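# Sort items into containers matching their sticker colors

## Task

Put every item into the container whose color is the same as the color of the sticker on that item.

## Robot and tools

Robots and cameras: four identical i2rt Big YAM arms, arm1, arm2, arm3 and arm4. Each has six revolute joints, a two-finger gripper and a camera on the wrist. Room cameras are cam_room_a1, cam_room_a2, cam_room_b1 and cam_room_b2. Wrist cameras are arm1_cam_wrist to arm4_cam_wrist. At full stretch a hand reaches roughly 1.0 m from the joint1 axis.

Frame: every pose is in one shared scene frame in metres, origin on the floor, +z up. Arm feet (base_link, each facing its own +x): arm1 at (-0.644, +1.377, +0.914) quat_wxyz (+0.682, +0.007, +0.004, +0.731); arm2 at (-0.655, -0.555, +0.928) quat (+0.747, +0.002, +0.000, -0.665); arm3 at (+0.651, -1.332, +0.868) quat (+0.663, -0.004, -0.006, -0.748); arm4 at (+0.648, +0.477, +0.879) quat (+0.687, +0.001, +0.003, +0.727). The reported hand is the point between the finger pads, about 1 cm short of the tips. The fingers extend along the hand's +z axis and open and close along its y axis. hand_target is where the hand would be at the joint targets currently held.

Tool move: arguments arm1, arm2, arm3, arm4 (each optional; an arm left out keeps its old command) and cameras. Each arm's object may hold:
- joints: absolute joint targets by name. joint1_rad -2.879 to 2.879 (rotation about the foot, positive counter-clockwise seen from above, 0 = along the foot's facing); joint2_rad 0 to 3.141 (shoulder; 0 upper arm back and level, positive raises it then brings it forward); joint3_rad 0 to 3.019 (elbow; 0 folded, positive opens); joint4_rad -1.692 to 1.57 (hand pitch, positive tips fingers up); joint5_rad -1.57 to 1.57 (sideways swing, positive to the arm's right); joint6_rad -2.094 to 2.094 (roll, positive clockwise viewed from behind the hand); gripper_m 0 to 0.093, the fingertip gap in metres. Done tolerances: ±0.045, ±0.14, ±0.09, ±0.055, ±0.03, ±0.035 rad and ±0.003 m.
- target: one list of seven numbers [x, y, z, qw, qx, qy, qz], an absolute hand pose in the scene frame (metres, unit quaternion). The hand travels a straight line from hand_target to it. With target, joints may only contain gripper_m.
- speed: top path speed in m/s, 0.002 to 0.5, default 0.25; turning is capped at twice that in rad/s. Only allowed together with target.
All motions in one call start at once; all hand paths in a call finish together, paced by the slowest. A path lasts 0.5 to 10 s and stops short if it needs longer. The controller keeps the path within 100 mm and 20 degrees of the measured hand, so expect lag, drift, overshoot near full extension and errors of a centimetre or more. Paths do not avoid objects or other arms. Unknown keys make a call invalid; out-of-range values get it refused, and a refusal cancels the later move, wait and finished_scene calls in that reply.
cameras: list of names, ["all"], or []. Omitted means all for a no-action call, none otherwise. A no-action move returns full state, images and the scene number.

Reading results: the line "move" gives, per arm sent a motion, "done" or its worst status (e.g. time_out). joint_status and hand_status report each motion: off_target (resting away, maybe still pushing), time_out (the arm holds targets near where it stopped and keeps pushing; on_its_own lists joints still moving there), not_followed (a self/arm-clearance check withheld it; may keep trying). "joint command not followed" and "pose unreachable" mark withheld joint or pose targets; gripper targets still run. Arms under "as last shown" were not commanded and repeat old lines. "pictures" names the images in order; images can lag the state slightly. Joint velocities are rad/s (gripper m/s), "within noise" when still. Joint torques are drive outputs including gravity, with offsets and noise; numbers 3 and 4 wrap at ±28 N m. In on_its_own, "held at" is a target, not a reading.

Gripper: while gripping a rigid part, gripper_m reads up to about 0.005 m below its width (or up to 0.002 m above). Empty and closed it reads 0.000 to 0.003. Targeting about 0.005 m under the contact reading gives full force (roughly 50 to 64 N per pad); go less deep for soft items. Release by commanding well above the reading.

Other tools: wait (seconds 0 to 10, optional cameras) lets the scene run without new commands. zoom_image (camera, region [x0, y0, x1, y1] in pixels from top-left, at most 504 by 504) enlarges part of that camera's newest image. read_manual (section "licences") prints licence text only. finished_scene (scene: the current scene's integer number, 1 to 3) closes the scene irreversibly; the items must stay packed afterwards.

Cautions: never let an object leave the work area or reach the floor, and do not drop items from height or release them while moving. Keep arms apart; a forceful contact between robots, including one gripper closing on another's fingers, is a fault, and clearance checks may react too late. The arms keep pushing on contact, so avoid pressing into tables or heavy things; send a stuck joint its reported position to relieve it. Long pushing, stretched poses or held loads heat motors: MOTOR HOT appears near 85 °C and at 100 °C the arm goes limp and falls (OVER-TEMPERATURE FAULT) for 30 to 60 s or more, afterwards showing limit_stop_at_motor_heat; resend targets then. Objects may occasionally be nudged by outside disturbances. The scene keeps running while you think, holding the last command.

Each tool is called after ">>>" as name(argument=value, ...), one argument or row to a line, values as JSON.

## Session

>>> move(
)

>>> zoom_image(
  camera="cam_room_b1",
  region=[240, 320, 340, 395],
)

>>> zoom_image(
  camera="cam_room_b2",
  region=[310, 290, 410, 365],
)

Scene clock: 0.00 s.
Joint torques (N m): no reading
Motor temperatures (°C): arm1=[21 23 27 23 21 21 21] | arm2=[23 24 26 22 22 20 23] | arm3=[24 23 23 23 24 23 23] | arm4=[22 22 23 22 24 21 24]
Heat: arm1: hottest joint3_rad 27 °C; arm2: hottest joint3_rad 26 °C; arm3: hottest joint1_rad 24 °C; arm4: hottest joint5_rad 24 °C.
Joint velocities: within noise
arm1.joint_positions: joint1_rad=-0.168 joint2_rad=+0.560 joint3_rad=+1.361 joint4_rad=-1.410 joint5_rad=+0.240 joint6_rad=+0.692 gripper_m=+0.09396
arm1.joint_status: not commanded
arm1.hand: x=-0.5739 y=+1.5732 z=+1.4376 quat_wxyz=(-0.303, +0.280, -0.837, -0.359) (m; scene frame)
arm1.hand_target: x=-0.5739 y=+1.5706 z=+1.4504 quat_wxyz=(-0.308, +0.276, -0.832, -0.370) (m; scene frame)
arm1.hand_status: not commanded
arm2.joint_positions: joint1_rad=+0.198 joint2_rad=+0.483 joint3_rad=+1.641 joint4_rad=-1.210 joint5_rad=-0.086 joint6_rad=-0.484 gripper_m=+0.09396
arm2.joint_status: not commanded
arm2.hand: x=-0.6060 y=-0.6654 z=+1.6315 quat_wxyz=(-0.468, -0.246, -0.683, +0.505) (m; scene frame)
arm2.hand_target: x=-0.6080 y=-0.6596 z=+1.6377 quat_wxyz=(-0.472, -0.243, -0.677, +0.510) (m; scene frame)
arm2.hand_status: not commanded
arm3.joint_positions: joint1_rad=+0.130 joint2_rad=+0.645 joint3_rad=+1.695 joint4_rad=-1.138 joint5_rad=+0.075 joint6_rad=+0.392 gripper_m=+0.09396
arm3.joint_status: not commanded
arm3.hand: x=+0.6384 y=-1.5186 z=+1.5920 quat_wxyz=(-0.552, -0.621, -0.389, +0.398) (m; scene frame)
arm3.hand_target: x=+0.6384 y=-1.5137 z=+1.6002 quat_wxyz=(-0.558, -0.615, -0.384, +0.402) (m; scene frame)
arm3.hand_status: not commanded
arm4.joint_positions: joint1_rad=+0.147 joint2_rad=+0.437 joint3_rad=+1.709 joint4_rad=-1.566 joint5_rad=+0.245 joint6_rad=+0.670 gripper_m=+0.09396
arm4.joint_status: not commanded
arm4.hand: x=+0.6821 y=+0.5397 z=+1.5256 quat_wxyz=(-0.292, +0.355, -0.719, -0.522) (m; scene frame)
arm4.hand_target: x=+0.6830 y=+0.5357 z=+1.5308 quat_wxyz=(-0.294, +0.352, -0.714, -0.529) (m; scene frame)
arm4.hand_status: not commanded
pictures: arm1_cam_wrist, arm2_cam_wrist, arm3_cam_wrist, arm4_cam_wrist, cam_room_a1, cam_room_a2, cam_room_b1, cam_room_b2
Images, in order (width x height): arm1_cam_wrist 672x504, arm2_cam_wrist 672x504, arm3_cam_wrist 672x504, arm4_cam_wrist 672x504, cam_room_a1 672x504, cam_room_a2 672x504, cam_room_b1 672x504, cam_room_b2 672x504.

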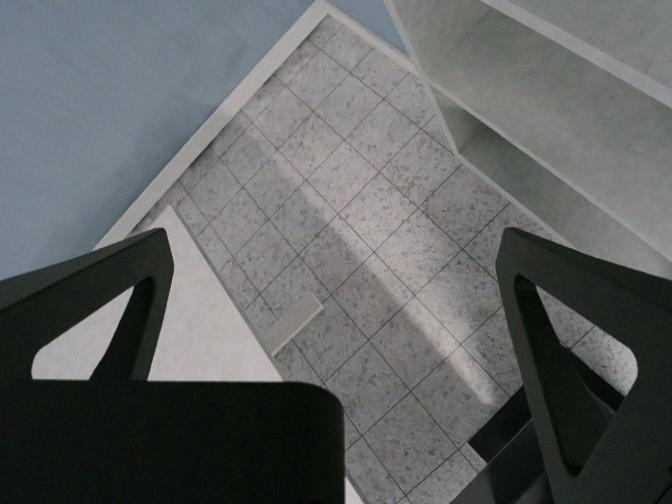

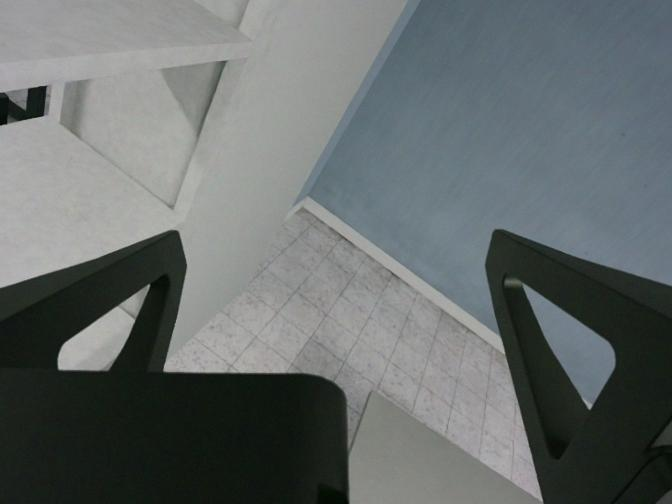

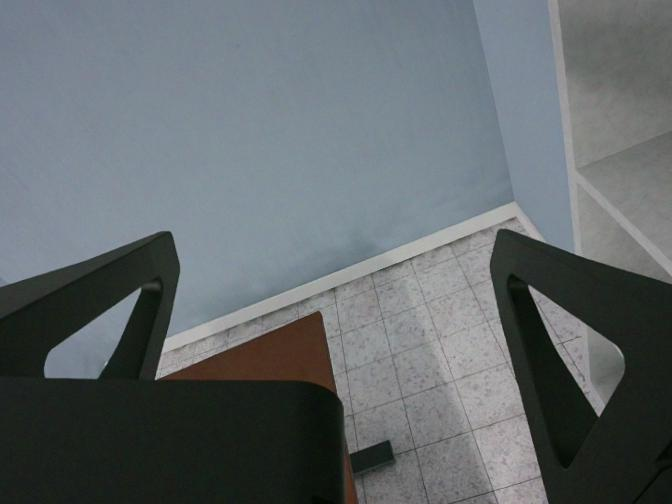

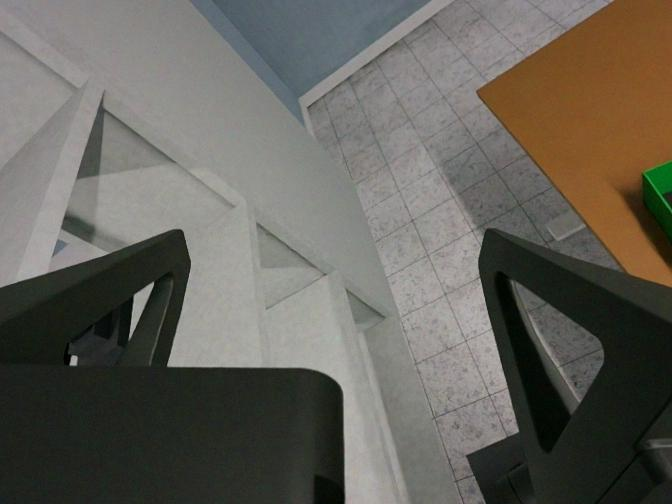

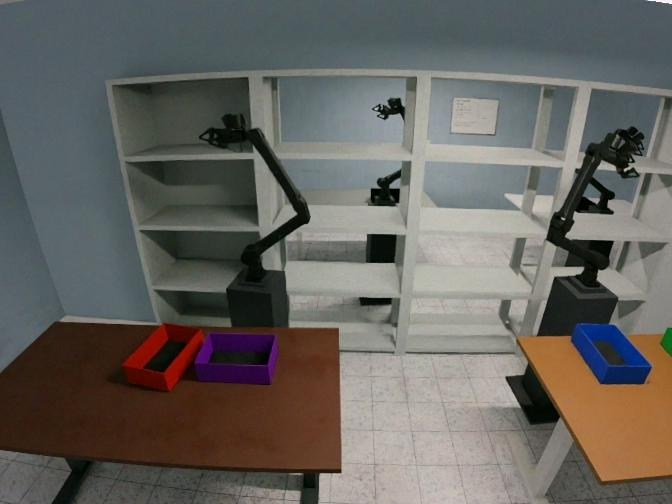

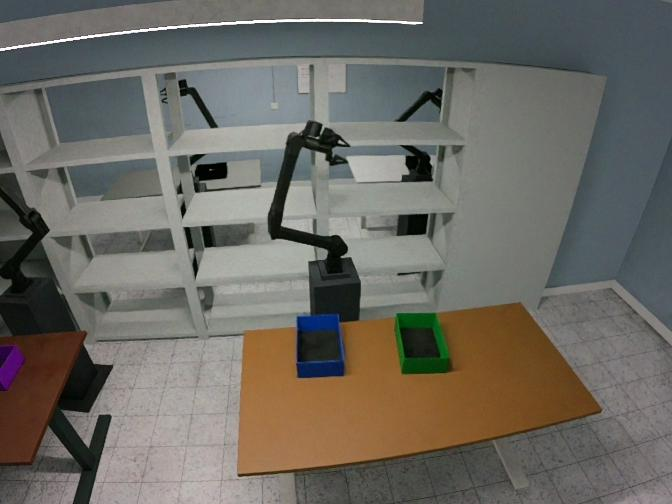

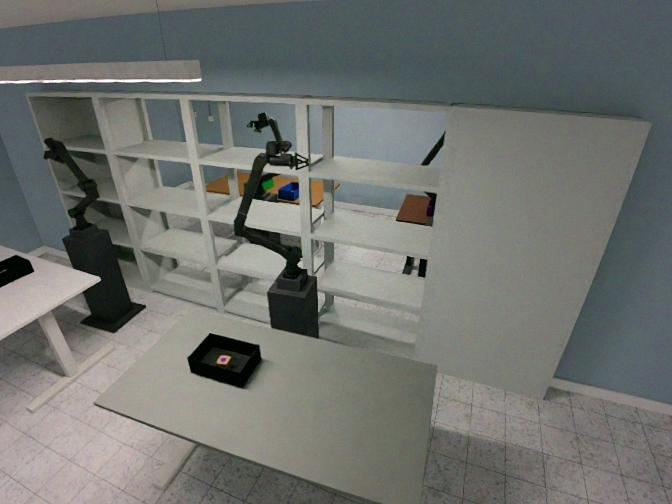

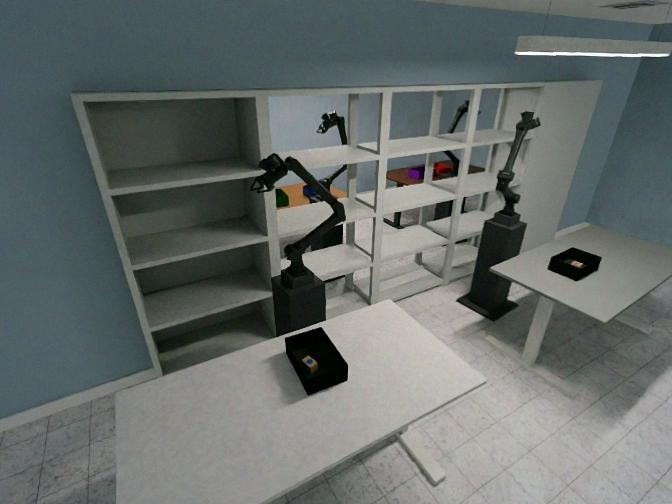

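Scaled by 5.040.

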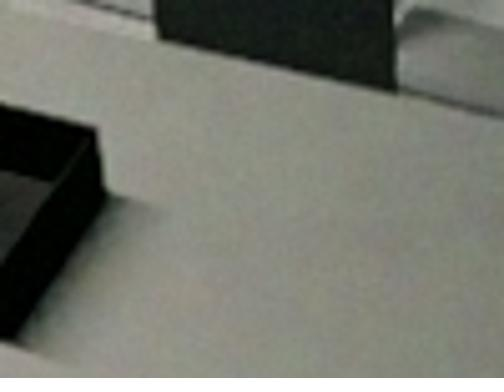

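Scaled by 5.040.

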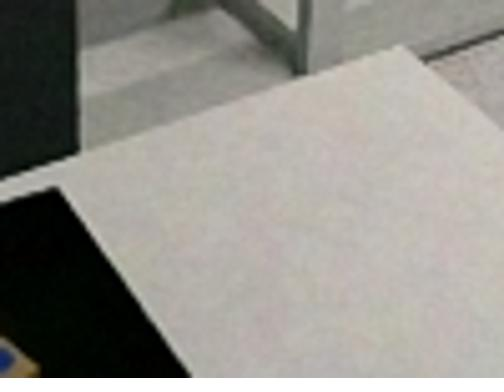

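>>> zoom_image(
  camera="cam_room_b1",
  region=[180, 325, 280, 395],
)

>>> zoom_image(
  camera="cam_room_b2",
  region=[270, 320, 370, 395],
)

>>> move(
  arm1={"joints":{"joint1_rad":1.7,"joint2_rad":0.56,"joint3_rad":1.4,"joint4_rad":-1.6,"joint6_rad":0,"joint5_rad":0}},
  arm2={"joints":{"joint1_rad":-1.7,"joint2_rad":0.5,"joint3_rad":1.4,"joint6_rad":0,"joint5_rad":0,"joint4_rad":-1.6}},
  arm3={"joints":{"joint1_rad":1.6,"joint2_rad":0.5,"joint3_rad":1.45,"joint6_rad":0,"joint5_rad":0,"joint4_rad":-1.6}},
  arm4={"joints":{"joint1_rad":-1.6,"joint2_rad":0.54,"joint3_rad":1.5,"joint6_rad":0,"joint5_rad":0,"joint4_rad":-1.6}},
  cameras=["all"],
)

Scaled by 5.040.

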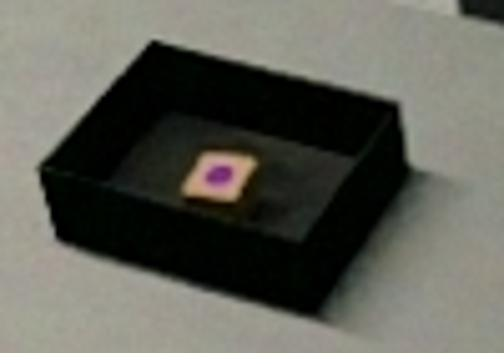

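Scaled by 5.040.

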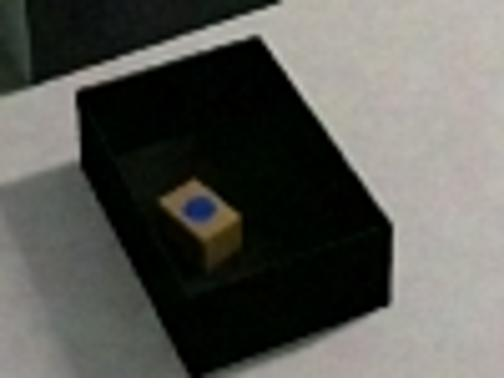

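Scene clock: 10.00 s.
Joint torques (N m): arm1=[-1.38 4.95 12.21 1.07 0.02 -0.04] | arm2=[0.32 2.08 8.46 1.69 0.07 0.21] | arm3=[2.14 5.54 6.32 1.29 0 -0.12] | arm4=[0.62 3.84 7.6 0.99 0.02 -0.09]
Motor temperatures (°C): arm1=[21 23 29 23 21 21 21] | arm2=[23 24 27 22 22 20 23] | arm3=[24 23 24 23 24 23 23] | arm4=[22 22 24 22 24 21 24]
Heat: arm1: hottest joint3_rad 29 °C; arm2: hottest joint3_rad 27 °C; arm3: hottest joint1_rad 24 °C; arm4: hottest joint3_rad 24 °C.
move: arm1 done; arm2 done; arm3 done; arm4 done
Joint velocities: within noise
arm1.joint_positions: joint1_rad=+1.693 joint2_rad=+0.560 joint3_rad=+1.361 joint4_rad=-1.588 joint5_rad=+0.000 joint6_rad=+0.008 gripper_m=+0.09400
arm1.joint_status: all done
arm1.hand: x=-0.8110 y=+1.3427 z=+1.4041 quat_wxyz=(+0.036, +0.918, +0.085, -0.387) (m; scene frame)
arm1.hand_target: x=-0.8043 y=+1.3426 z=+1.4193 quat_wxyz=(+0.037, +0.911, +0.092, -0.399) (m; scene frame)
arm1.hand_status: not commanded
arm2.joint_positions: joint1_rad=-1.695 joint2_rad=+0.509 joint3_rad=+1.398 joint4_rad=-1.585 joint5_rad=-0.001 joint6_rad=-0.015 gripper_m=+0.09398
arm2.joint_status: all done
arm2.hand: x=-0.8114 y=-0.5556 z=+1.4397 quat_wxyz=(+0.005, -0.906, -0.004, +0.423) (m; scene frame)
arm2.hand_target: x=-0.8051 y=-0.5546 z=+1.4391 quat_wxyz=(+0.004, -0.907, +0.005, +0.421) (m; scene frame)
arm2.hand_status: not commanded
arm3.joint_positions: joint1_rad=+1.589 joint2_rad=+0.495 joint3_rad=+1.452 joint4_rad=-1.593 joint5_rad=+0.001 joint6_rad=+0.007 gripper_m=+0.09398
arm3.joint_status: all done
arm3.hand: x=+0.7898 y=-1.3391 z=+1.4028 quat_wxyz=(-0.451, -0.046, -0.891, +0.028) (m; scene frame)
arm3.hand_target: x=+0.7914 y=-1.3377 z=+1.4002 quat_wxyz=(-0.445, -0.038, -0.894, +0.026) (m; scene frame)
arm3.hand_status: not commanded
arm4.joint_positions: joint1_rad=-1.596 joint2_rad=+0.542 joint3_rad=+1.481 joint4_rad=-1.590 joint5_rad=+0.002 joint6_rad=+0.014 gripper_m=+0.09399
arm4.joint_status: all done
arm4.hand: x=+0.8060 y=+0.4833 z=+1.4203 quat_wxyz=(-0.441, +0.008, -0.897, -0.008) (m; scene frame)
arm4.hand_target: x=+0.8005 y=+0.4829 z=+1.4266 quat_wxyz=(-0.446, +0.013, -0.895, -0.005) (m; scene frame)
arm4.hand_status: not commanded
pictures: arm1_cam_wrist, arm2_cam_wrist, arm3_cam_wrist, arm4_cam_wrist, cam_room_a1, cam_room_a2, cam_room_b1, cam_room_b2
Images, in order (width x height): arm1_cam_wrist 672x504, arm2_cam_wrist 672x504, arm3_cam_wrist 672x504, arm4_cam_wrist 672x504, cam_room_a1 672x504, cam_room_a2 672x504, cam_room_b1 672x504, cam_room_b2 672x504.

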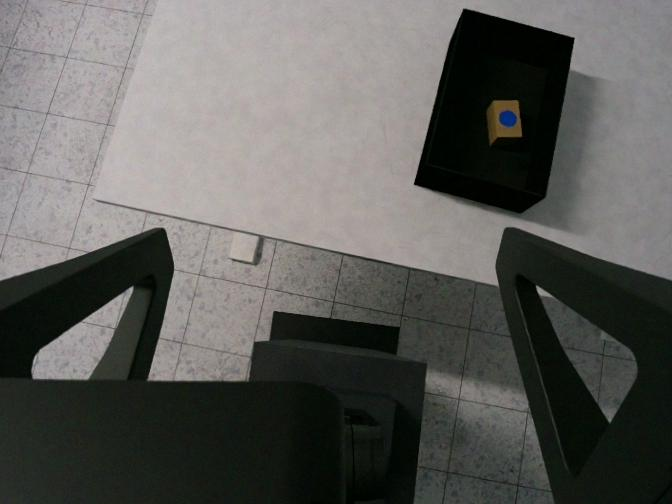

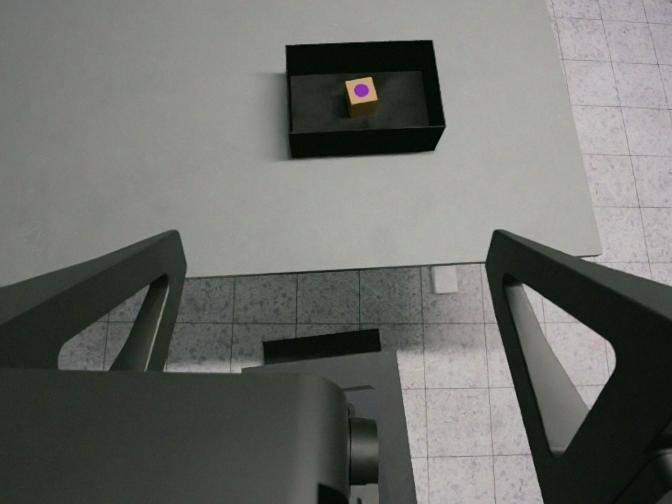

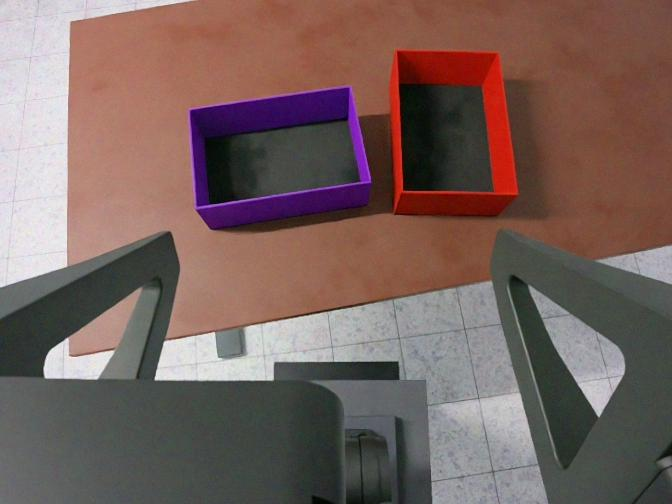

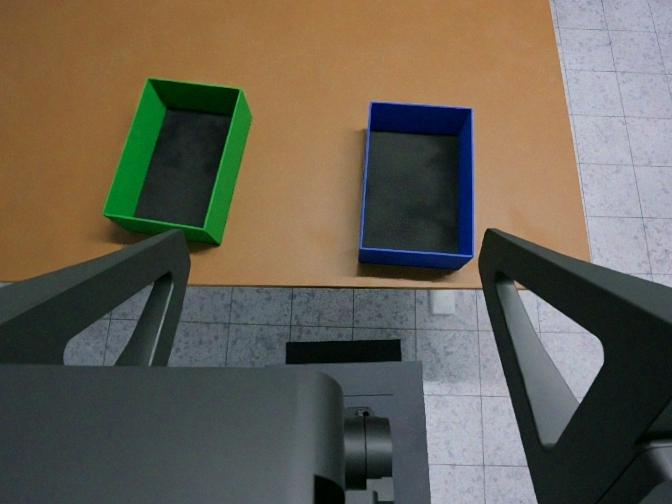

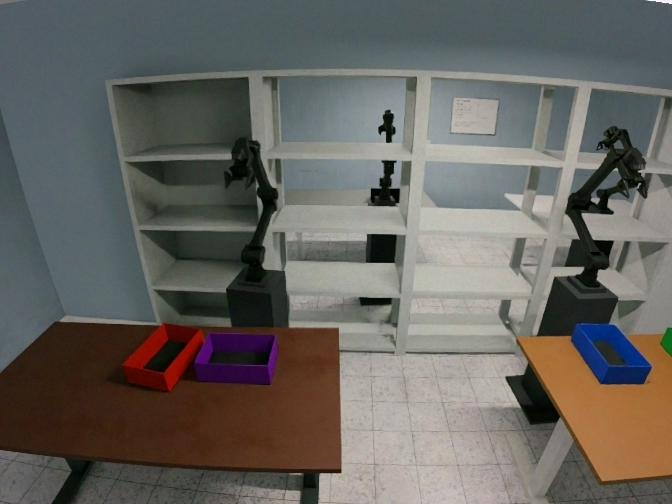

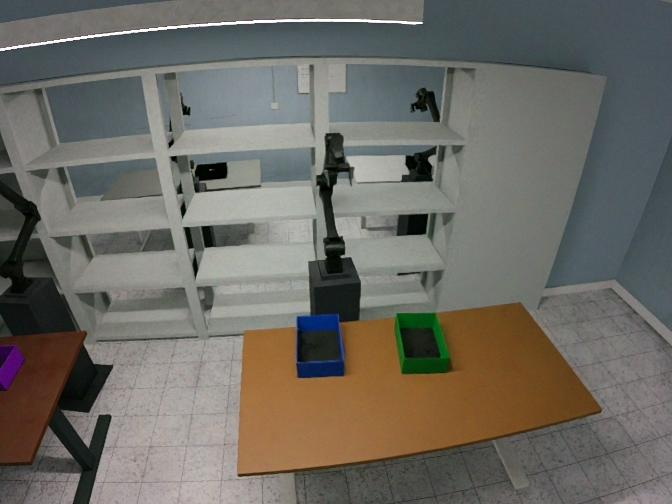

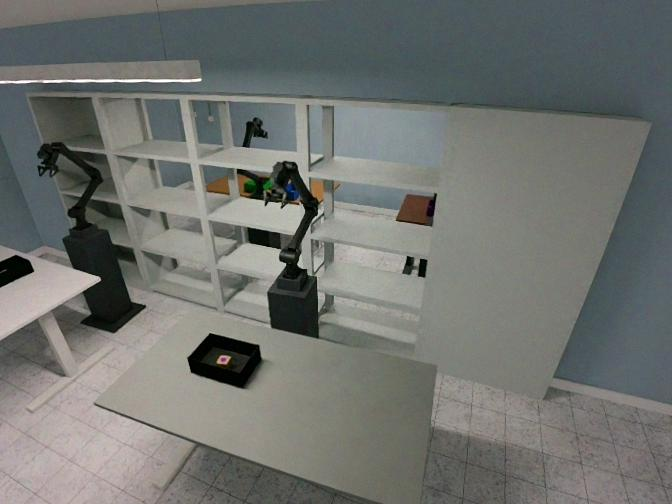

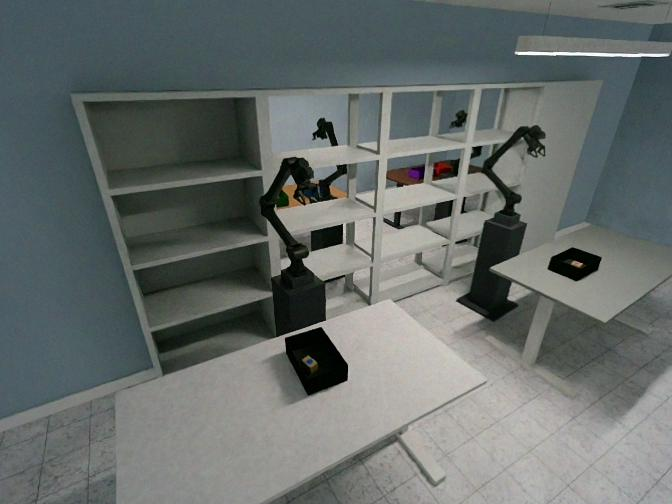

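>>> move(
  arm1={"target":[-1.115,1.56,0.96,-0.045,0.9535,-0.18,-0.238],"speed":0.35},
  arm2={"target":[-1.195,-0.512,0.96,-0.0093,0.969,-0.0373,-0.242],"speed":0.35},
  cameras=["arm1_cam_wrist","arm2_cam_wrist"],
)

>>> move(
  arm3={"joints":{"joint1_rad":-1.99}},
  arm4={"joints":{"joint1_rad":0.93}},
  cameras=["arm3_cam_wrist"],
)

Scene clock: 34.33 s.
Joint torques (N m): arm1=[-1.96 -10.58 13.07 1.63 0.12 0.16] | arm2=[-0.09 -14.74 12.53 2.32 0.14 0.19] | arm3=[2.02 5.42 6.37 1.33 0 -0.13] | arm4=[0.62 3.9 7.5 0.84 0.05 -0.07]
Motor temperatures (°C): arm1=[21 23 31 23 21 21 21] | arm2=[23 24 29 22 22 20 23] | arm3=[24 24 24 23 24 23 23] | arm4=[22 22 26 22 24 21 24]
Heat: arm1: hottest joint3_rad 31 °C; arm2: hottest joint3_rad 29 °C; arm3: hottest joint1_rad 24 °C; arm4: hottest joint3_rad 26 °C.
move: arm1 off_target; arm2 off_target
Joint velocities: within noise
arm1.joint_positions: joint1_rad=+1.144 joint2_rad=+1.606 joint3_rad=+0.846 joint4_rad=-0.409 joint5_rad=+0.004 joint6_rad=-0.005 gripper_m=+0.09400
arm1.joint_status: not commanded
arm1.hand: x=-1.0894 y=+1.5454 z=+0.9363 quat_wxyz=(-0.038, +0.963, -0.173, -0.203) (m; scene frame)
arm1.hand_target: x=-1.1133 y=+1.5594 z=+0.9609 quat_wxyz=(-0.045, +0.953, -0.180, -0.238) (m; scene frame)
arm1.hand_status: off_target (0.038 m and 4.3 deg from the pose sent, 0.580 m and 36.4 deg at the start)
arm2.joint_positions: joint1_rad=-1.759 joint2_rad=+1.676 joint3_rad=+0.933 joint4_rad=-0.394 joint5_rad=-0.009 joint6_rad=-0.015 gripper_m=+0.09398
arm2.joint_status: not commanded
arm2.hand: x=-1.1687 y=-0.5197 z=+0.9440 quat_wxyz=(+0.006, -0.976, +0.026, +0.214) (m; scene frame)
arm2.hand_target: x=-1.1935 y=-0.5120 z=+0.9609 quat_wxyz=(+0.009, -0.969, +0.037, +0.242) (m; scene frame)
arm2.hand_status: off_target (0.032 m and 3.5 deg from the pose sent, 0.616 m and 22.5 deg at the start)
arm3, arm4: as last shown
pictures: arm1_cam_wrist, arm2_cam_wrist
Images, in order (width x height): arm1_cam_wrist 672x504, arm2_cam_wrist 672x504.

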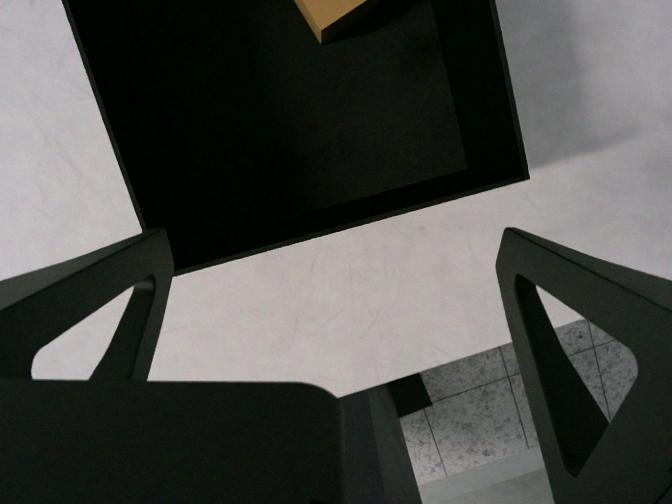

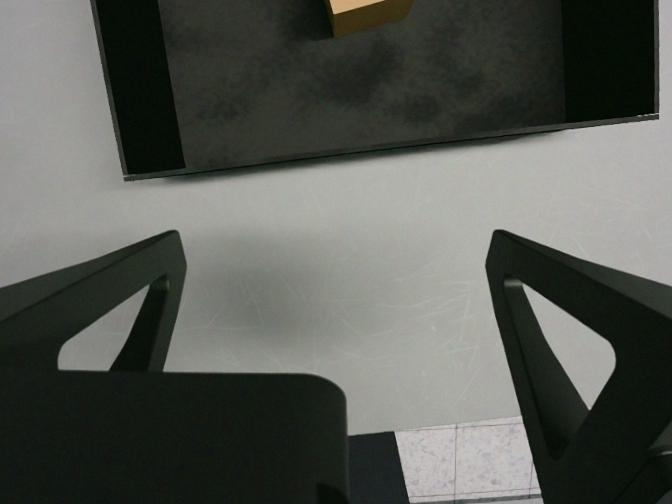

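Scene clock: 36.87 s.
Joint torques (N m): arm1=[-2.84 -11.05 12.72 1.54 0.11 0.1] | arm2=[-0.09 -14.86 12.52 2.32 0.15 0.18] | arm3=[0.44 5.25 6.49 1.26 0.03 -0.11] | arm4=[1.2 3.84 7.57 1.1 0.09 -0.06]
Motor temperatures (°C): arm1=[21 24 32 23 21 21 21] | arm2=[23 24 29 22 22 20 23] | arm3=[24 24 24 23 24 23 23] | arm4=[22 22 26 22 24 21 24]
Heat: arm1: hottest joint3_rad 32 °C; arm2: hottest joint3_rad 29 °C; arm3: hottest joint1_rad 24 °C; arm4: hottest joint3_rad 26 °C.
move: arm3 done; arm4 done
Joint velocities: within noise
arm1, arm2: as last shown
arm1.joint_positions: joint1_rad=+1.144 joint2_rad=+1.606 joint3_rad=+0.846 joint4_rad=-0.409 joint5_rad=+0.004 joint6_rad=-0.004 gripper_m=+0.09400
arm3.joint_positions: joint1_rad=-1.979 joint2_rad=+0.495 joint3_rad=+1.452 joint4_rad=-1.593 joint5_rad=+0.000 joint6_rad=+0.006 gripper_m=+0.09403
arm3.joint_status: all done
arm3.hand: x=+0.5294 y=-1.2531 z=+1.4013 quat_wxyz=(+0.111, -0.862, +0.239, +0.433) (m; scene frame)
arm3.hand_target: x=+0.5290 y=-1.2511 z=+1.3987 quat_wxyz=(+0.113, -0.864, +0.242, +0.426) (m; scene frame)
arm3.hand_status: not commanded
arm4.joint_positions: joint1_rad=+0.926 joint2_rad=+0.542 joint3_rad=+1.481 joint4_rad=-1.590 joint5_rad=+0.001 joint6_rad=+0.013 gripper_m=+0.09402
arm4.joint_status: all done
arm4.hand: x=+0.5213 y=+0.5660 z=+1.4214 quat_wxyz=(-0.124, +0.855, -0.267, -0.427) (m; scene frame)
arm4.hand_target: x=+0.5256 y=+0.5624 z=+1.4276 quat_wxyz=(-0.127, +0.855, -0.259, -0.431) (m; scene frame)
arm4.hand_status: not commanded
pictures: arm3_cam_wrist
Images, in order (width x height): arm3_cam_wrist 672x504.

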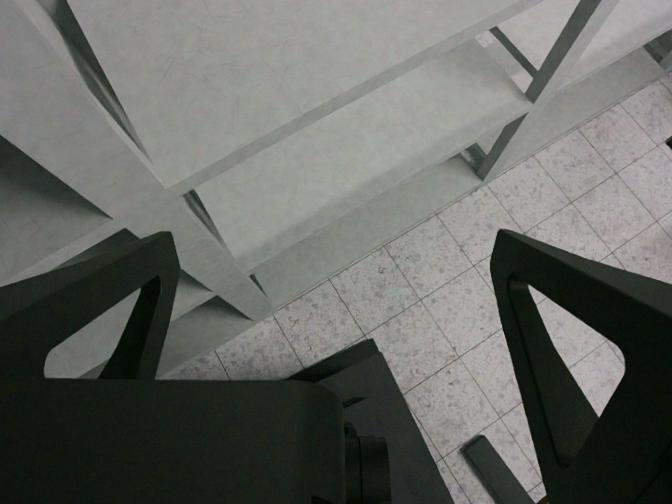

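>>> move(
  arm1={"target":[-1.195,1.592,0.965,-0.045,0.9535,-0.18,-0.238],"speed":0.3},
  arm2={"target":[-1.27,-0.506,0.965,-0.0093,0.969,-0.0373,-0.242],"speed":0.3},
  cameras=["arm1_cam_wrist","arm2_cam_wrist"],
)

Scene clock: 46.27 s.
Joint torques (N m): arm1=[-2.61 -12.86 12.86 0.81 0.06 0.11] | arm2=[0.03 -16.32 12.77 1.13 0.14 0.18] | arm3=[0.44 5.3 6.46 1.28 0.02 -0.11] | arm4=[1.2 3.66 7.41 0.96 0.08 -0.07]
Motor temperatures (°C): arm1=[21 24 33 23 21 21 21] | arm2=[23 25 30 22 22 20 23] | arm3=[24 24 24 23 24 23 23] | arm4=[22 22 27 22 24 21 24]
Heat: arm1: hottest joint3_rad 33 °C; arm2: hottest joint3_rad 30 °C; arm3: hottest joint1_rad 24 °C; arm4: hottest joint3_rad 27 °C.
move: arm1 off_target; arm2 off_target
Joint velocities: within noise
arm1.joint_positions: joint1_rad=+1.144 joint2_rad=+1.776 joint3_rad=+1.120 joint4_rad=-0.460 joint5_rad=+0.004 joint6_rad=-0.004 gripper_m=+0.09400
arm1.joint_status: not commanded
arm1.hand: x=-1.1832 y=+1.5806 z=+0.9544 quat_wxyz=(-0.043, +0.957, -0.172, -0.229) (m; scene frame)
arm1.hand_target: x=-1.1944 y=+1.5918 z=+0.9653 quat_wxyz=(-0.045, +0.953, -0.180, -0.238) (m; scene frame)
arm1.hand_status: off_target (0.020 m and 1.5 deg from the pose sent, 0.119 m and 4.3 deg at the start)
arm2.joint_positions: joint1_rad=-1.759 joint2_rad=+1.813 joint3_rad=+1.182 joint4_rad=-0.448 joint5_rad=-0.009 joint6_rad=-0.015 gripper_m=+0.09398
arm2.joint_status: not commanded
arm2.hand: x=-1.2577 y=-0.5133 z=+0.9648 quat_wxyz=(+0.008, -0.970, +0.026, +0.242) (m; scene frame)
arm2.hand_target: x=-1.2695 y=-0.5059 z=+0.9652 quat_wxyz=(+0.009, -0.969, +0.037, +0.243) (m; scene frame)
arm2.hand_status: off_target (0.014 m and 1.3 deg from the pose sent, 0.104 m and 3.5 deg at the start)
arm3, arm4: as last shown
pictures: arm1_cam_wrist, arm2_cam_wrist
Images, in order (width x height): arm1_cam_wrist 672x504, arm2_cam_wrist 672x504.

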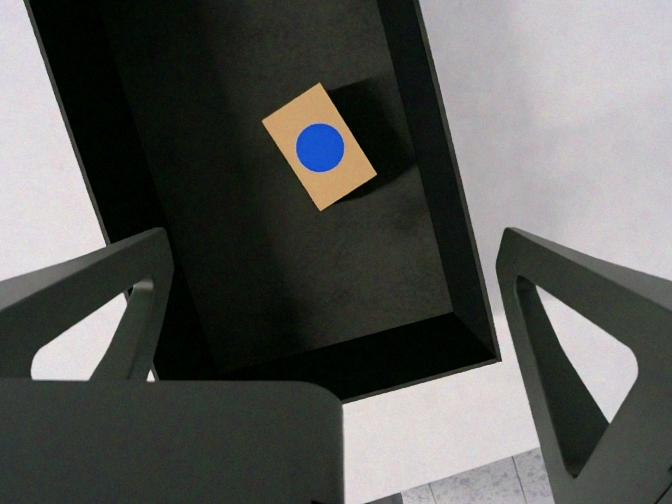

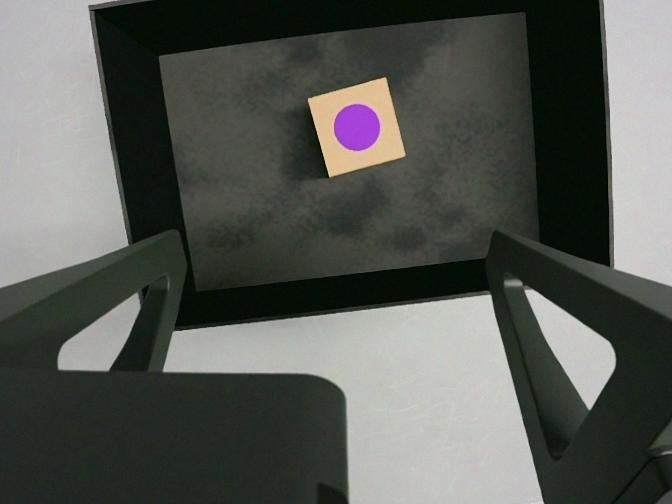

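>>> move(
  arm1={"target":[-1.218,1.587,0.885,0.028,0.9635,0.1123,-0.2404],"speed":0.2,"joints":{"gripper_m":0.078}},
  arm2={"target":[-1.306,-0.494,0.885,0.0247,0.965,0.0988,-0.2407],"speed":0.2},
  cameras=["arm1_cam_wrist","arm2_cam_wrist"],
)

Scene clock: 70.23 s.
Joint torques (N m): arm1=[-1.9 -14.15 12.56 0.87 -0.27 -0.07] | arm2=[-0.03 -18.37 12.67 2.28 -0.35 -0.09] | arm3=[0.56 5.25 6.45 1.31 0.01 -0.12] | arm4=[0.73 4.37 7.53 0.99 0.08 -0.09]
Motor temperatures (°C): arm1=[21 24 35 23 21 21 21] | arm2=[23 25 31 22 22 20 23] | arm3=[24 24 25 23 24 23 23] | arm4=[22 22 28 22 24 21 24]
Heat: arm1: hottest joint3_rad 35 °C; arm2: hottest joint3_rad 31 °C; arm3: hottest joint3_rad 25 °C; arm4: hottest joint3_rad 28 °C.
move: arm1 off_target; arm2 off_target
Joint velocities: within noise
arm1.joint_positions: joint1_rad=+1.081 joint2_rad=+1.985 joint3_rad=+1.191 joint4_rad=-0.429 joint5_rad=-0.287 joint6_rad=-0.596 gripper_m=+0.07806
arm1.joint_status: all done
arm1.hand: x=-1.1995 y=+1.5723 z=+0.8741 quat_wxyz=(+0.037, +0.967, +0.111, -0.226) (m; scene frame)
arm1.hand_target: x=-1.2170 y=+1.5866 z=+0.8856 quat_wxyz=(+0.028, +0.964, +0.112, -0.241) (m; scene frame)
arm1.hand_status: off_target (0.026 m and 2.1 deg from the pose sent, 0.078 m and 33.7 deg at the start)
arm2.joint_positions: joint1_rad=-1.814 joint2_rad=+2.026 joint3_rad=+1.269 joint4_rad=-0.386 joint5_rad=-0.156 joint6_rad=-0.286 gripper_m=+0.09398
arm2.joint_status: not commanded
arm2.hand: x=-1.2825 y=-0.5021 z=+0.8819 quat_wxyz=(-0.030, -0.970, -0.094, +0.222) (m; scene frame)
arm2.hand_target: x=-1.3047 y=-0.4940 z=+0.8859 quat_wxyz=(-0.024, -0.965, -0.099, +0.241) (m; scene frame)
arm2.hand_status: off_target (0.025 m and 2.4 deg from the pose sent, 0.095 m and 14.8 deg at the start)
arm3, arm4: as last shown
pictures: arm1_cam_wrist, arm2_cam_wrist
Images, in order (width x height): arm1_cam_wrist 672x504, arm2_cam_wrist 672x504.

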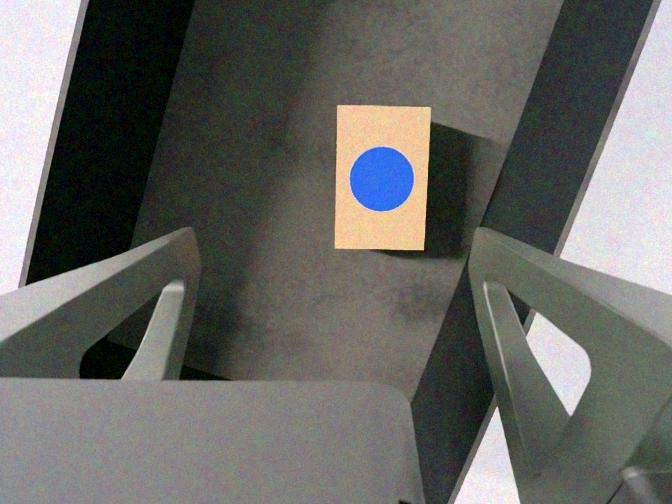

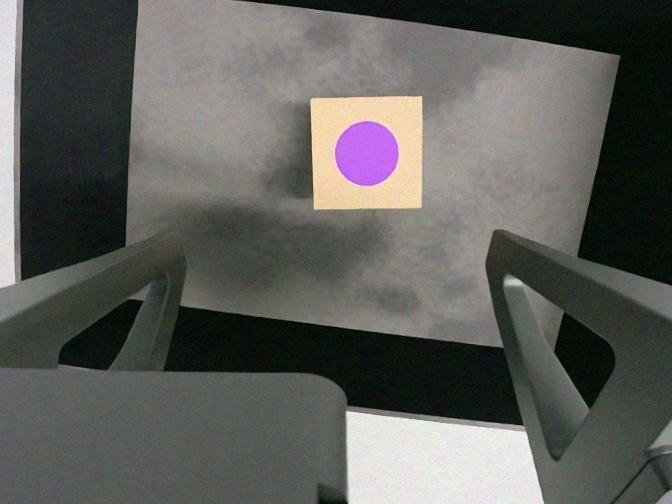

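>>> move(
  arm1={"target":[-1.233,1.602,0.81,0.028,0.9635,0.1123,-0.2404],"speed":0.15},
  arm2={"target":[-1.328,-0.484,0.81,0.0247,0.965,0.0988,-0.2407],"speed":0.15},
  cameras=["arm1_cam_wrist","arm2_cam_wrist"],
)

Scene clock: 79.80 s.
Joint torques (N m): arm1=[-2.9 -16.21 11.02 1.44 -0.29 -0.03] | arm2=[-0.03 -20.89 11.32 2.37 -0.35 -0.08] | arm3=[0.44 5.19 6.46 1.32 0.02 -0.12] | arm4=[1.03 3.78 7.41 1.05 0.07 -0.09]
Motor temperatures (°C): arm1=[21 25 34 23 21 21 21] | arm2=[23 25 33 22 22 20 23] | arm3=[24 24 25 23 24 23 23] | arm4=[22 22 28 22 24 21 24]
Heat: arm1: hottest joint3_rad 34 °C; arm2: hottest joint3_rad 33 °C; arm3: hottest joint3_rad 25 °C; arm4: hottest joint3_rad 28 °C.
move: arm1 off_target; arm2 off_target
Joint velocities: within noise
arm1.joint_positions: joint1_rad=+1.066 joint2_rad=+2.172 joint3_rad=+1.255 joint4_rad=-0.334 joint5_rad=-0.292 joint6_rad=-0.610 gripper_m=+0.07806
arm1.joint_status: not commanded
arm1.hand: x=-1.2104 y=+1.5859 z=+0.7958 quat_wxyz=(+0.044, +0.969, +0.109, -0.215) (m; scene frame)
arm1.hand_target: x=-1.2317 y=+1.6017 z=+0.8109 quat_wxyz=(+0.028, +0.964, +0.112, -0.240) (m; scene frame)
arm1.hand_status: off_target (0.031 m and 3.5 deg from the pose sent, 0.078 m and 2.1 deg at the start)
arm2.joint_positions: joint1_rad=-1.826 joint2_rad=+2.218 joint3_rad=+1.356 joint4_rad=-0.289 joint5_rad=-0.161 joint6_rad=-0.296 gripper_m=+0.09398
arm2.joint_status: not commanded
arm2.hand: x=-1.3058 y=-0.4922 z=+0.8047 quat_wxyz=(-0.031, -0.971, -0.094, +0.219) (m; scene frame)
arm2.hand_target: x=-1.3268 y=-0.4839 z=+0.8107 quat_wxyz=(-0.024, -0.965, -0.099, +0.241) (m; scene frame)
arm2.hand_status: off_target (0.024 m and 2.7 deg from the pose sent, 0.087 m and 2.4 deg at the start)
arm3, arm4: as last shown
pictures: arm1_cam_wrist, arm2_cam_wrist
Images, in order (width x height): arm1_cam_wrist 672x504, arm2_cam_wrist 672x504.

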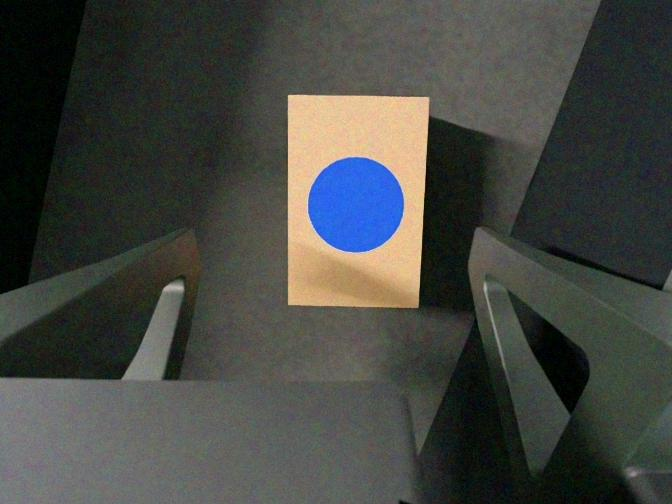

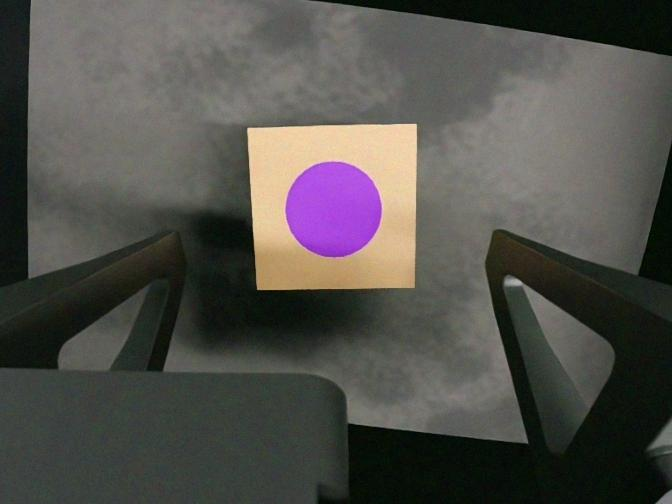

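>>> move(
  arm1={"target":[-1.242,1.606,0.777,0.028,0.9635,0.1123,-0.2404],"speed":0.1},
  arm2={"target":[-1.334,-0.485,0.775,0.0247,0.965,0.0988,-0.2407],"speed":0.1},
  cameras=["arm1_cam_wrist","arm2_cam_wrist"],
)

Scene clock: 87.37 s.
Joint torques (N m): arm1=[-2.73 -14.62 10.55 1.52 -0.1 -0.06] | arm2=[0.26 -20.84 11 2.3 -0.29 -0.05] | arm3=[0.5 5.13 6.45 1.29 0.02 -0.11] | arm4=[1.2 4.25 7.49 0.96 0.07 -0.1]
Motor temperatures (°C): arm1=[21 25 34 23 22 21 21] | arm2=[23 25 32 22 22 20 23] | arm3=[24 24 25 23 24 23 23] | arm4=[22 22 29 22 24 21 24]
Heat: arm1: hottest joint3_rad 34 °C; arm2: hottest joint3_rad 32 °C; arm3: hottest joint3_rad 25 °C; arm4: hottest joint3_rad 29 °C.
move: arm1 off_target; arm2 off_target
Joint velocities: within noise
arm1.joint_positions: joint1_rad=+1.067 joint2_rad=+2.227 joint3_rad=+1.303 joint4_rad=-0.291 joint5_rad=-0.297 joint6_rad=-0.614 gripper_m=+0.07804
arm1.joint_status: not commanded
arm1.hand: x=-1.2300 y=+1.5933 z=+0.7825 quat_wxyz=(+0.036, +0.965, +0.114, -0.232) (m; scene frame)
arm1.hand_target: x=-1.2413 y=+1.6058 z=+0.7776 quat_wxyz=(+0.028, +0.964, +0.112, -0.241) (m; scene frame)
arm1.hand_status: off_target (0.018 m and 1.4 deg from the pose sent, 0.042 m and 3.4 deg at the start)
arm2.joint_positions: joint1_rad=-1.826 joint2_rad=+2.290 joint3_rad=+1.390 joint4_rad=-0.241 joint5_rad=-0.161 joint6_rad=-0.296 gripper_m=+0.09398
arm2.joint_status: not commanded
arm2.hand: x=-1.3142 y=-0.4910 z=+0.7747 quat_wxyz=(-0.030, -0.970, -0.094, +0.223) (m; scene frame)
arm2.hand_target: x=-1.3330 y=-0.4849 z=+0.7757 quat_wxyz=(-0.024, -0.965, -0.099, +0.241) (m; scene frame)
arm2.hand_status: off_target (0.021 m and 2.2 deg from the pose sent, 0.042 m and 2.7 deg at the start)
arm3, arm4: as last shown
pictures: arm1_cam_wrist, arm2_cam_wrist
Images, in order (width x height): arm1_cam_wrist 672x504, arm2_cam_wrist 672x504.

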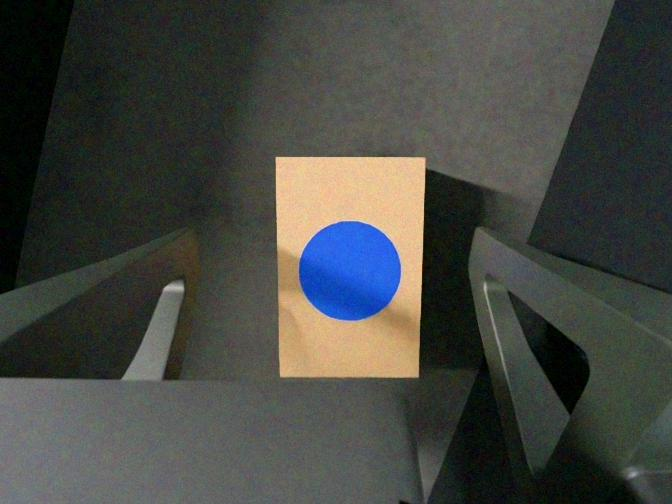

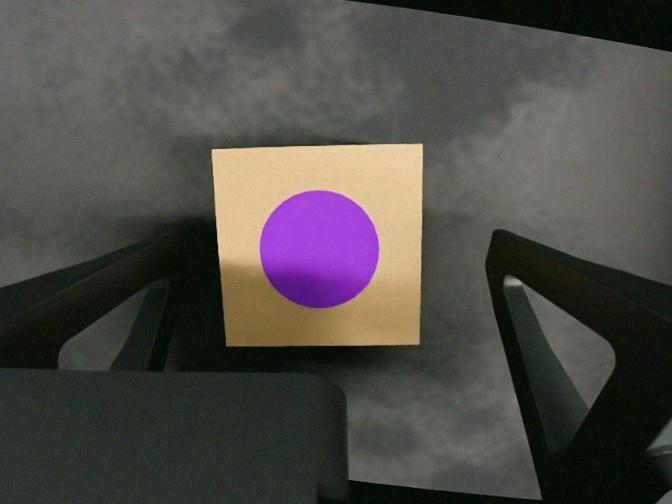

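>>> move(
  arm1={"target":[-1.240,1.609,0.758,0.028,0.9635,0.1123,-0.2404],"speed":0.1},
  arm2={"joints":{"gripper_m":0.035}},
  cameras=["arm1_cam_wrist","arm2_cam_wrist"],
)

Scene clock: 93.53 s.
Joint torques (N m): arm1=[-2.61 -16.97 10.28 1.51 -0.15 -0.1] | arm2=[0.32 -20.84 10.99 2.26 -0.27 -0.05] | arm3=[0.38 5.19 6.42 1.29 0 -0.11] | arm4=[0.97 4.07 7.54 1.01 0.08 -0.11]
Motor temperatures (°C): arm1=[21 25 34 23 21 21 21] | arm2=[23 26 32 22 22 20 23] | arm3=[24 24 25 23 24 23 23] | arm4=[22 22 29 22 24 21 24]
Heat: arm1: hottest joint3_rad 34 °C; arm2: hottest joint3_rad 32 °C; arm3: hottest joint3_rad 25 °C; arm4: hottest joint3_rad 29 °C.
move: arm1 off_target; arm2 off_target
Joint velocities: within noise
arm1.joint_positions: joint1_rad=+1.063 joint2_rad=+2.290 joint3_rad=+1.304 joint4_rad=-0.263 joint5_rad=-0.298 joint6_rad=-0.616 gripper_m=+0.07804
arm1.joint_status: not commanded
arm1.hand: x=-1.2195 y=+1.5912 z=+0.7480 quat_wxyz=(+0.044, +0.969, +0.111, -0.218) (m; scene frame)
arm1.hand_target: x=-1.2390 y=+1.6089 z=+0.7592 quat_wxyz=(+0.028, +0.964, +0.112, -0.240) (m; scene frame)
arm1.hand_status: off_target (0.029 m and 3.2 deg from the pose sent, 0.031 m and 1.4 deg at the start)
arm2.joint_positions: joint1_rad=-1.826 joint2_rad=+2.290 joint3_rad=+1.390 joint4_rad=-0.240 joint5_rad=-0.162 joint6_rad=-0.296 gripper_m=+0.05307
arm2.joint_status: gripper_m off_target (ended at +0.05309, target +0.03500)
arm2.hand: x=-1.3144 y=-0.4911 z=+0.7748 quat_wxyz=(-0.030, -0.970, -0.094, +0.224) (m; scene frame)
arm2.hand_target: x=-1.3330 y=-0.4849 z=+0.7758 quat_wxyz=(-0.025, -0.965, -0.099, +0.241) (m; scene frame)
arm2.hand_status: not commanded
arm3, arm4: as last shown
pictures: arm1_cam_wrist, arm2_cam_wrist
Images, in order (width x height): arm1_cam_wrist 672x504, arm2_cam_wrist 672x504.

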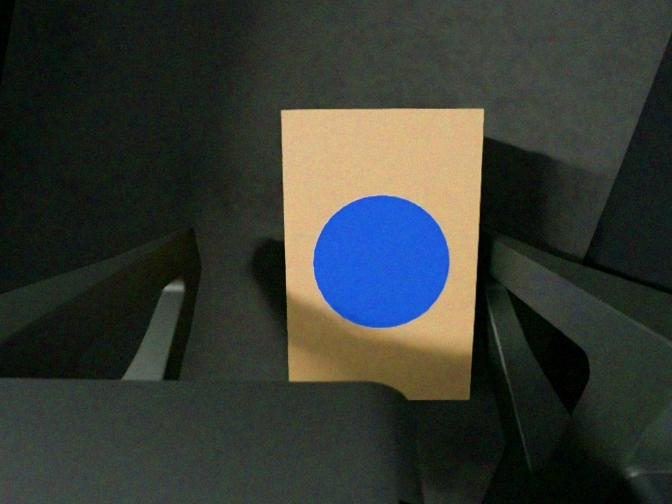

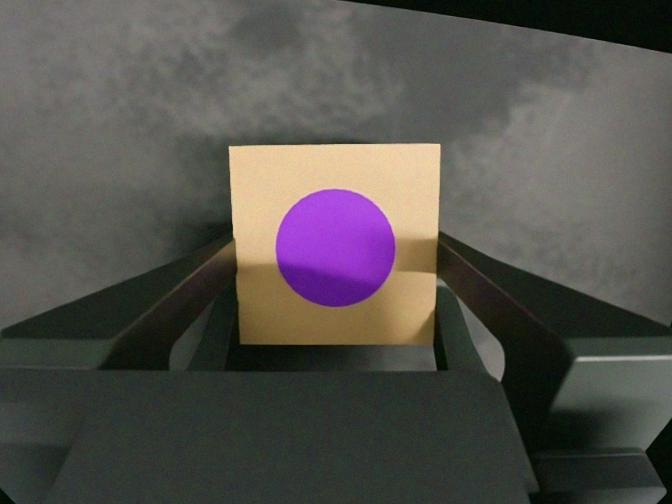

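>>> move(
  arm1={"target":[-1.240,1.613,0.768,0.028,0.9635,0.1123,-0.2404],"speed":0.1},
)

>>> move(
  arm1={"joints":{"gripper_m":0.025}},
  cameras=["arm1_cam_wrist"],
)

Scene clock: 100.30 s.
Joint torques (N m): arm1=[-3.08 -17.85 10.26 0.83 -0.19 -0.09] | arm2=[0.32 -20.84 11 2.28 -0.27 -0.06] | arm3=[0.5 5.07 6.48 1.28 0.03 -0.12] | arm4=[0.85 4.13 7.51 1.11 0.09 -0.07]
Motor temperatures (°C): arm1=[21 26 34 23 21 21 21] | arm2=[23 26 32 22 22 20 23] | arm3=[24 24 25 23 24 23 23] | arm4=[22 22 29 22 24 21 24]
Heat: arm1: hottest joint3_rad 34 °C; arm2: hottest joint3_rad 32 °C; arm3: hottest joint3_rad 25 °C; arm4: hottest joint3_rad 29 °C.
move: arm1 off_target
Joint velocities: within noise
arm1.joint_positions: joint1_rad=+1.062 joint2_rad=+2.290 joint3_rad=+1.304 joint4_rad=-0.263 joint5_rad=-0.298 joint6_rad=-0.619 gripper_m=+0.07804
arm1.joint_status: not commanded
arm1.hand: x=-1.2195 y=+1.5913 z=+0.7480 quat_wxyz=(+0.044, +0.968, +0.112, -0.219) (m; scene frame)
arm1.hand_target: x=-1.2389 y=+1.6127 z=+0.7690 quat_wxyz=(+0.028, +0.964, +0.112, -0.241) (m; scene frame)
arm1.hand_status: off_target (0.036 m and 3.2 deg from the pose sent, 0.036 m and 3.2 deg at the start)
arm2, arm3, arm4: as last shown
pictures: none

Scene clock: 100.93 s.
Joint torques (N m): arm1=[-2.49 -17.61 10.15 0.7 -0.19 -0.03] | arm2=[0.32 -20.72 11.02 2.28 -0.28 -0.05] | arm3=[0.38 5.07 6.49 1.25 0.01 -0.12] | arm4=[1.03 3.78 7.6 0.95 0.07 -0.06]
Motor temperatures (°C): arm1=[21 26 34 23 21 21 21] | arm2=[23 26 32 22 22 20 23] | arm3=[24 24 25 23 24 23 23] | arm4=[22 22 29 22 24 21 24]
Heat: arm1: hottest joint3_rad 34 °C; arm2: hottest joint3_rad 32 °C; arm3: hottest joint3_rad 25 °C; arm4: hottest joint3_rad 29 °C.
move: arm1 off_target
Joint velocities: within noise
arm1.joint_positions: joint1_rad=+1.054 joint2_rad=+2.290 joint3_rad=+1.305 joint4_rad=-0.263 joint5_rad=-0.299 joint6_rad=-0.623 gripper_m=+0.04412
arm1.joint_status: gripper_m off_target (ended at +0.04415, target +0.02500)
arm1.hand: x=-1.2181 y=+1.5963 z=+0.7482 quat_wxyz=(+0.043, +0.969, +0.110, -0.219) (m; scene frame)
arm1.hand_target: x=-1.2388 y=+1.6128 z=+0.7690 quat_wxyz=(+0.028, +0.964, +0.112, -0.241) (m; scene frame)
arm1.hand_status: not commanded
arm2, arm3, arm4: as last shown
pictures: arm1_cam_wrist
Images, in order (width x height): arm1_cam_wrist 672x504.

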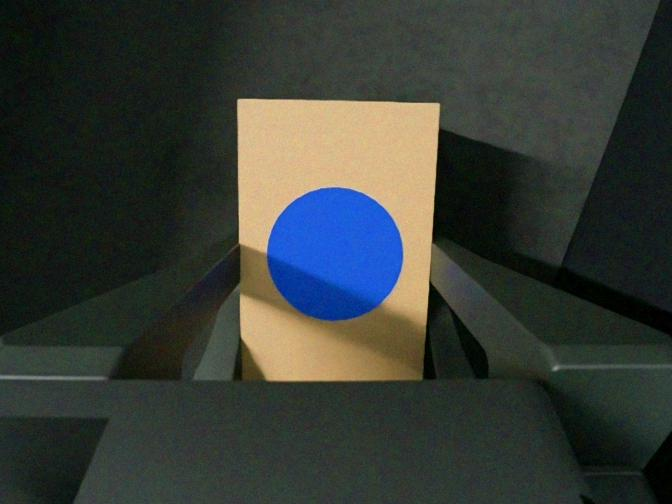

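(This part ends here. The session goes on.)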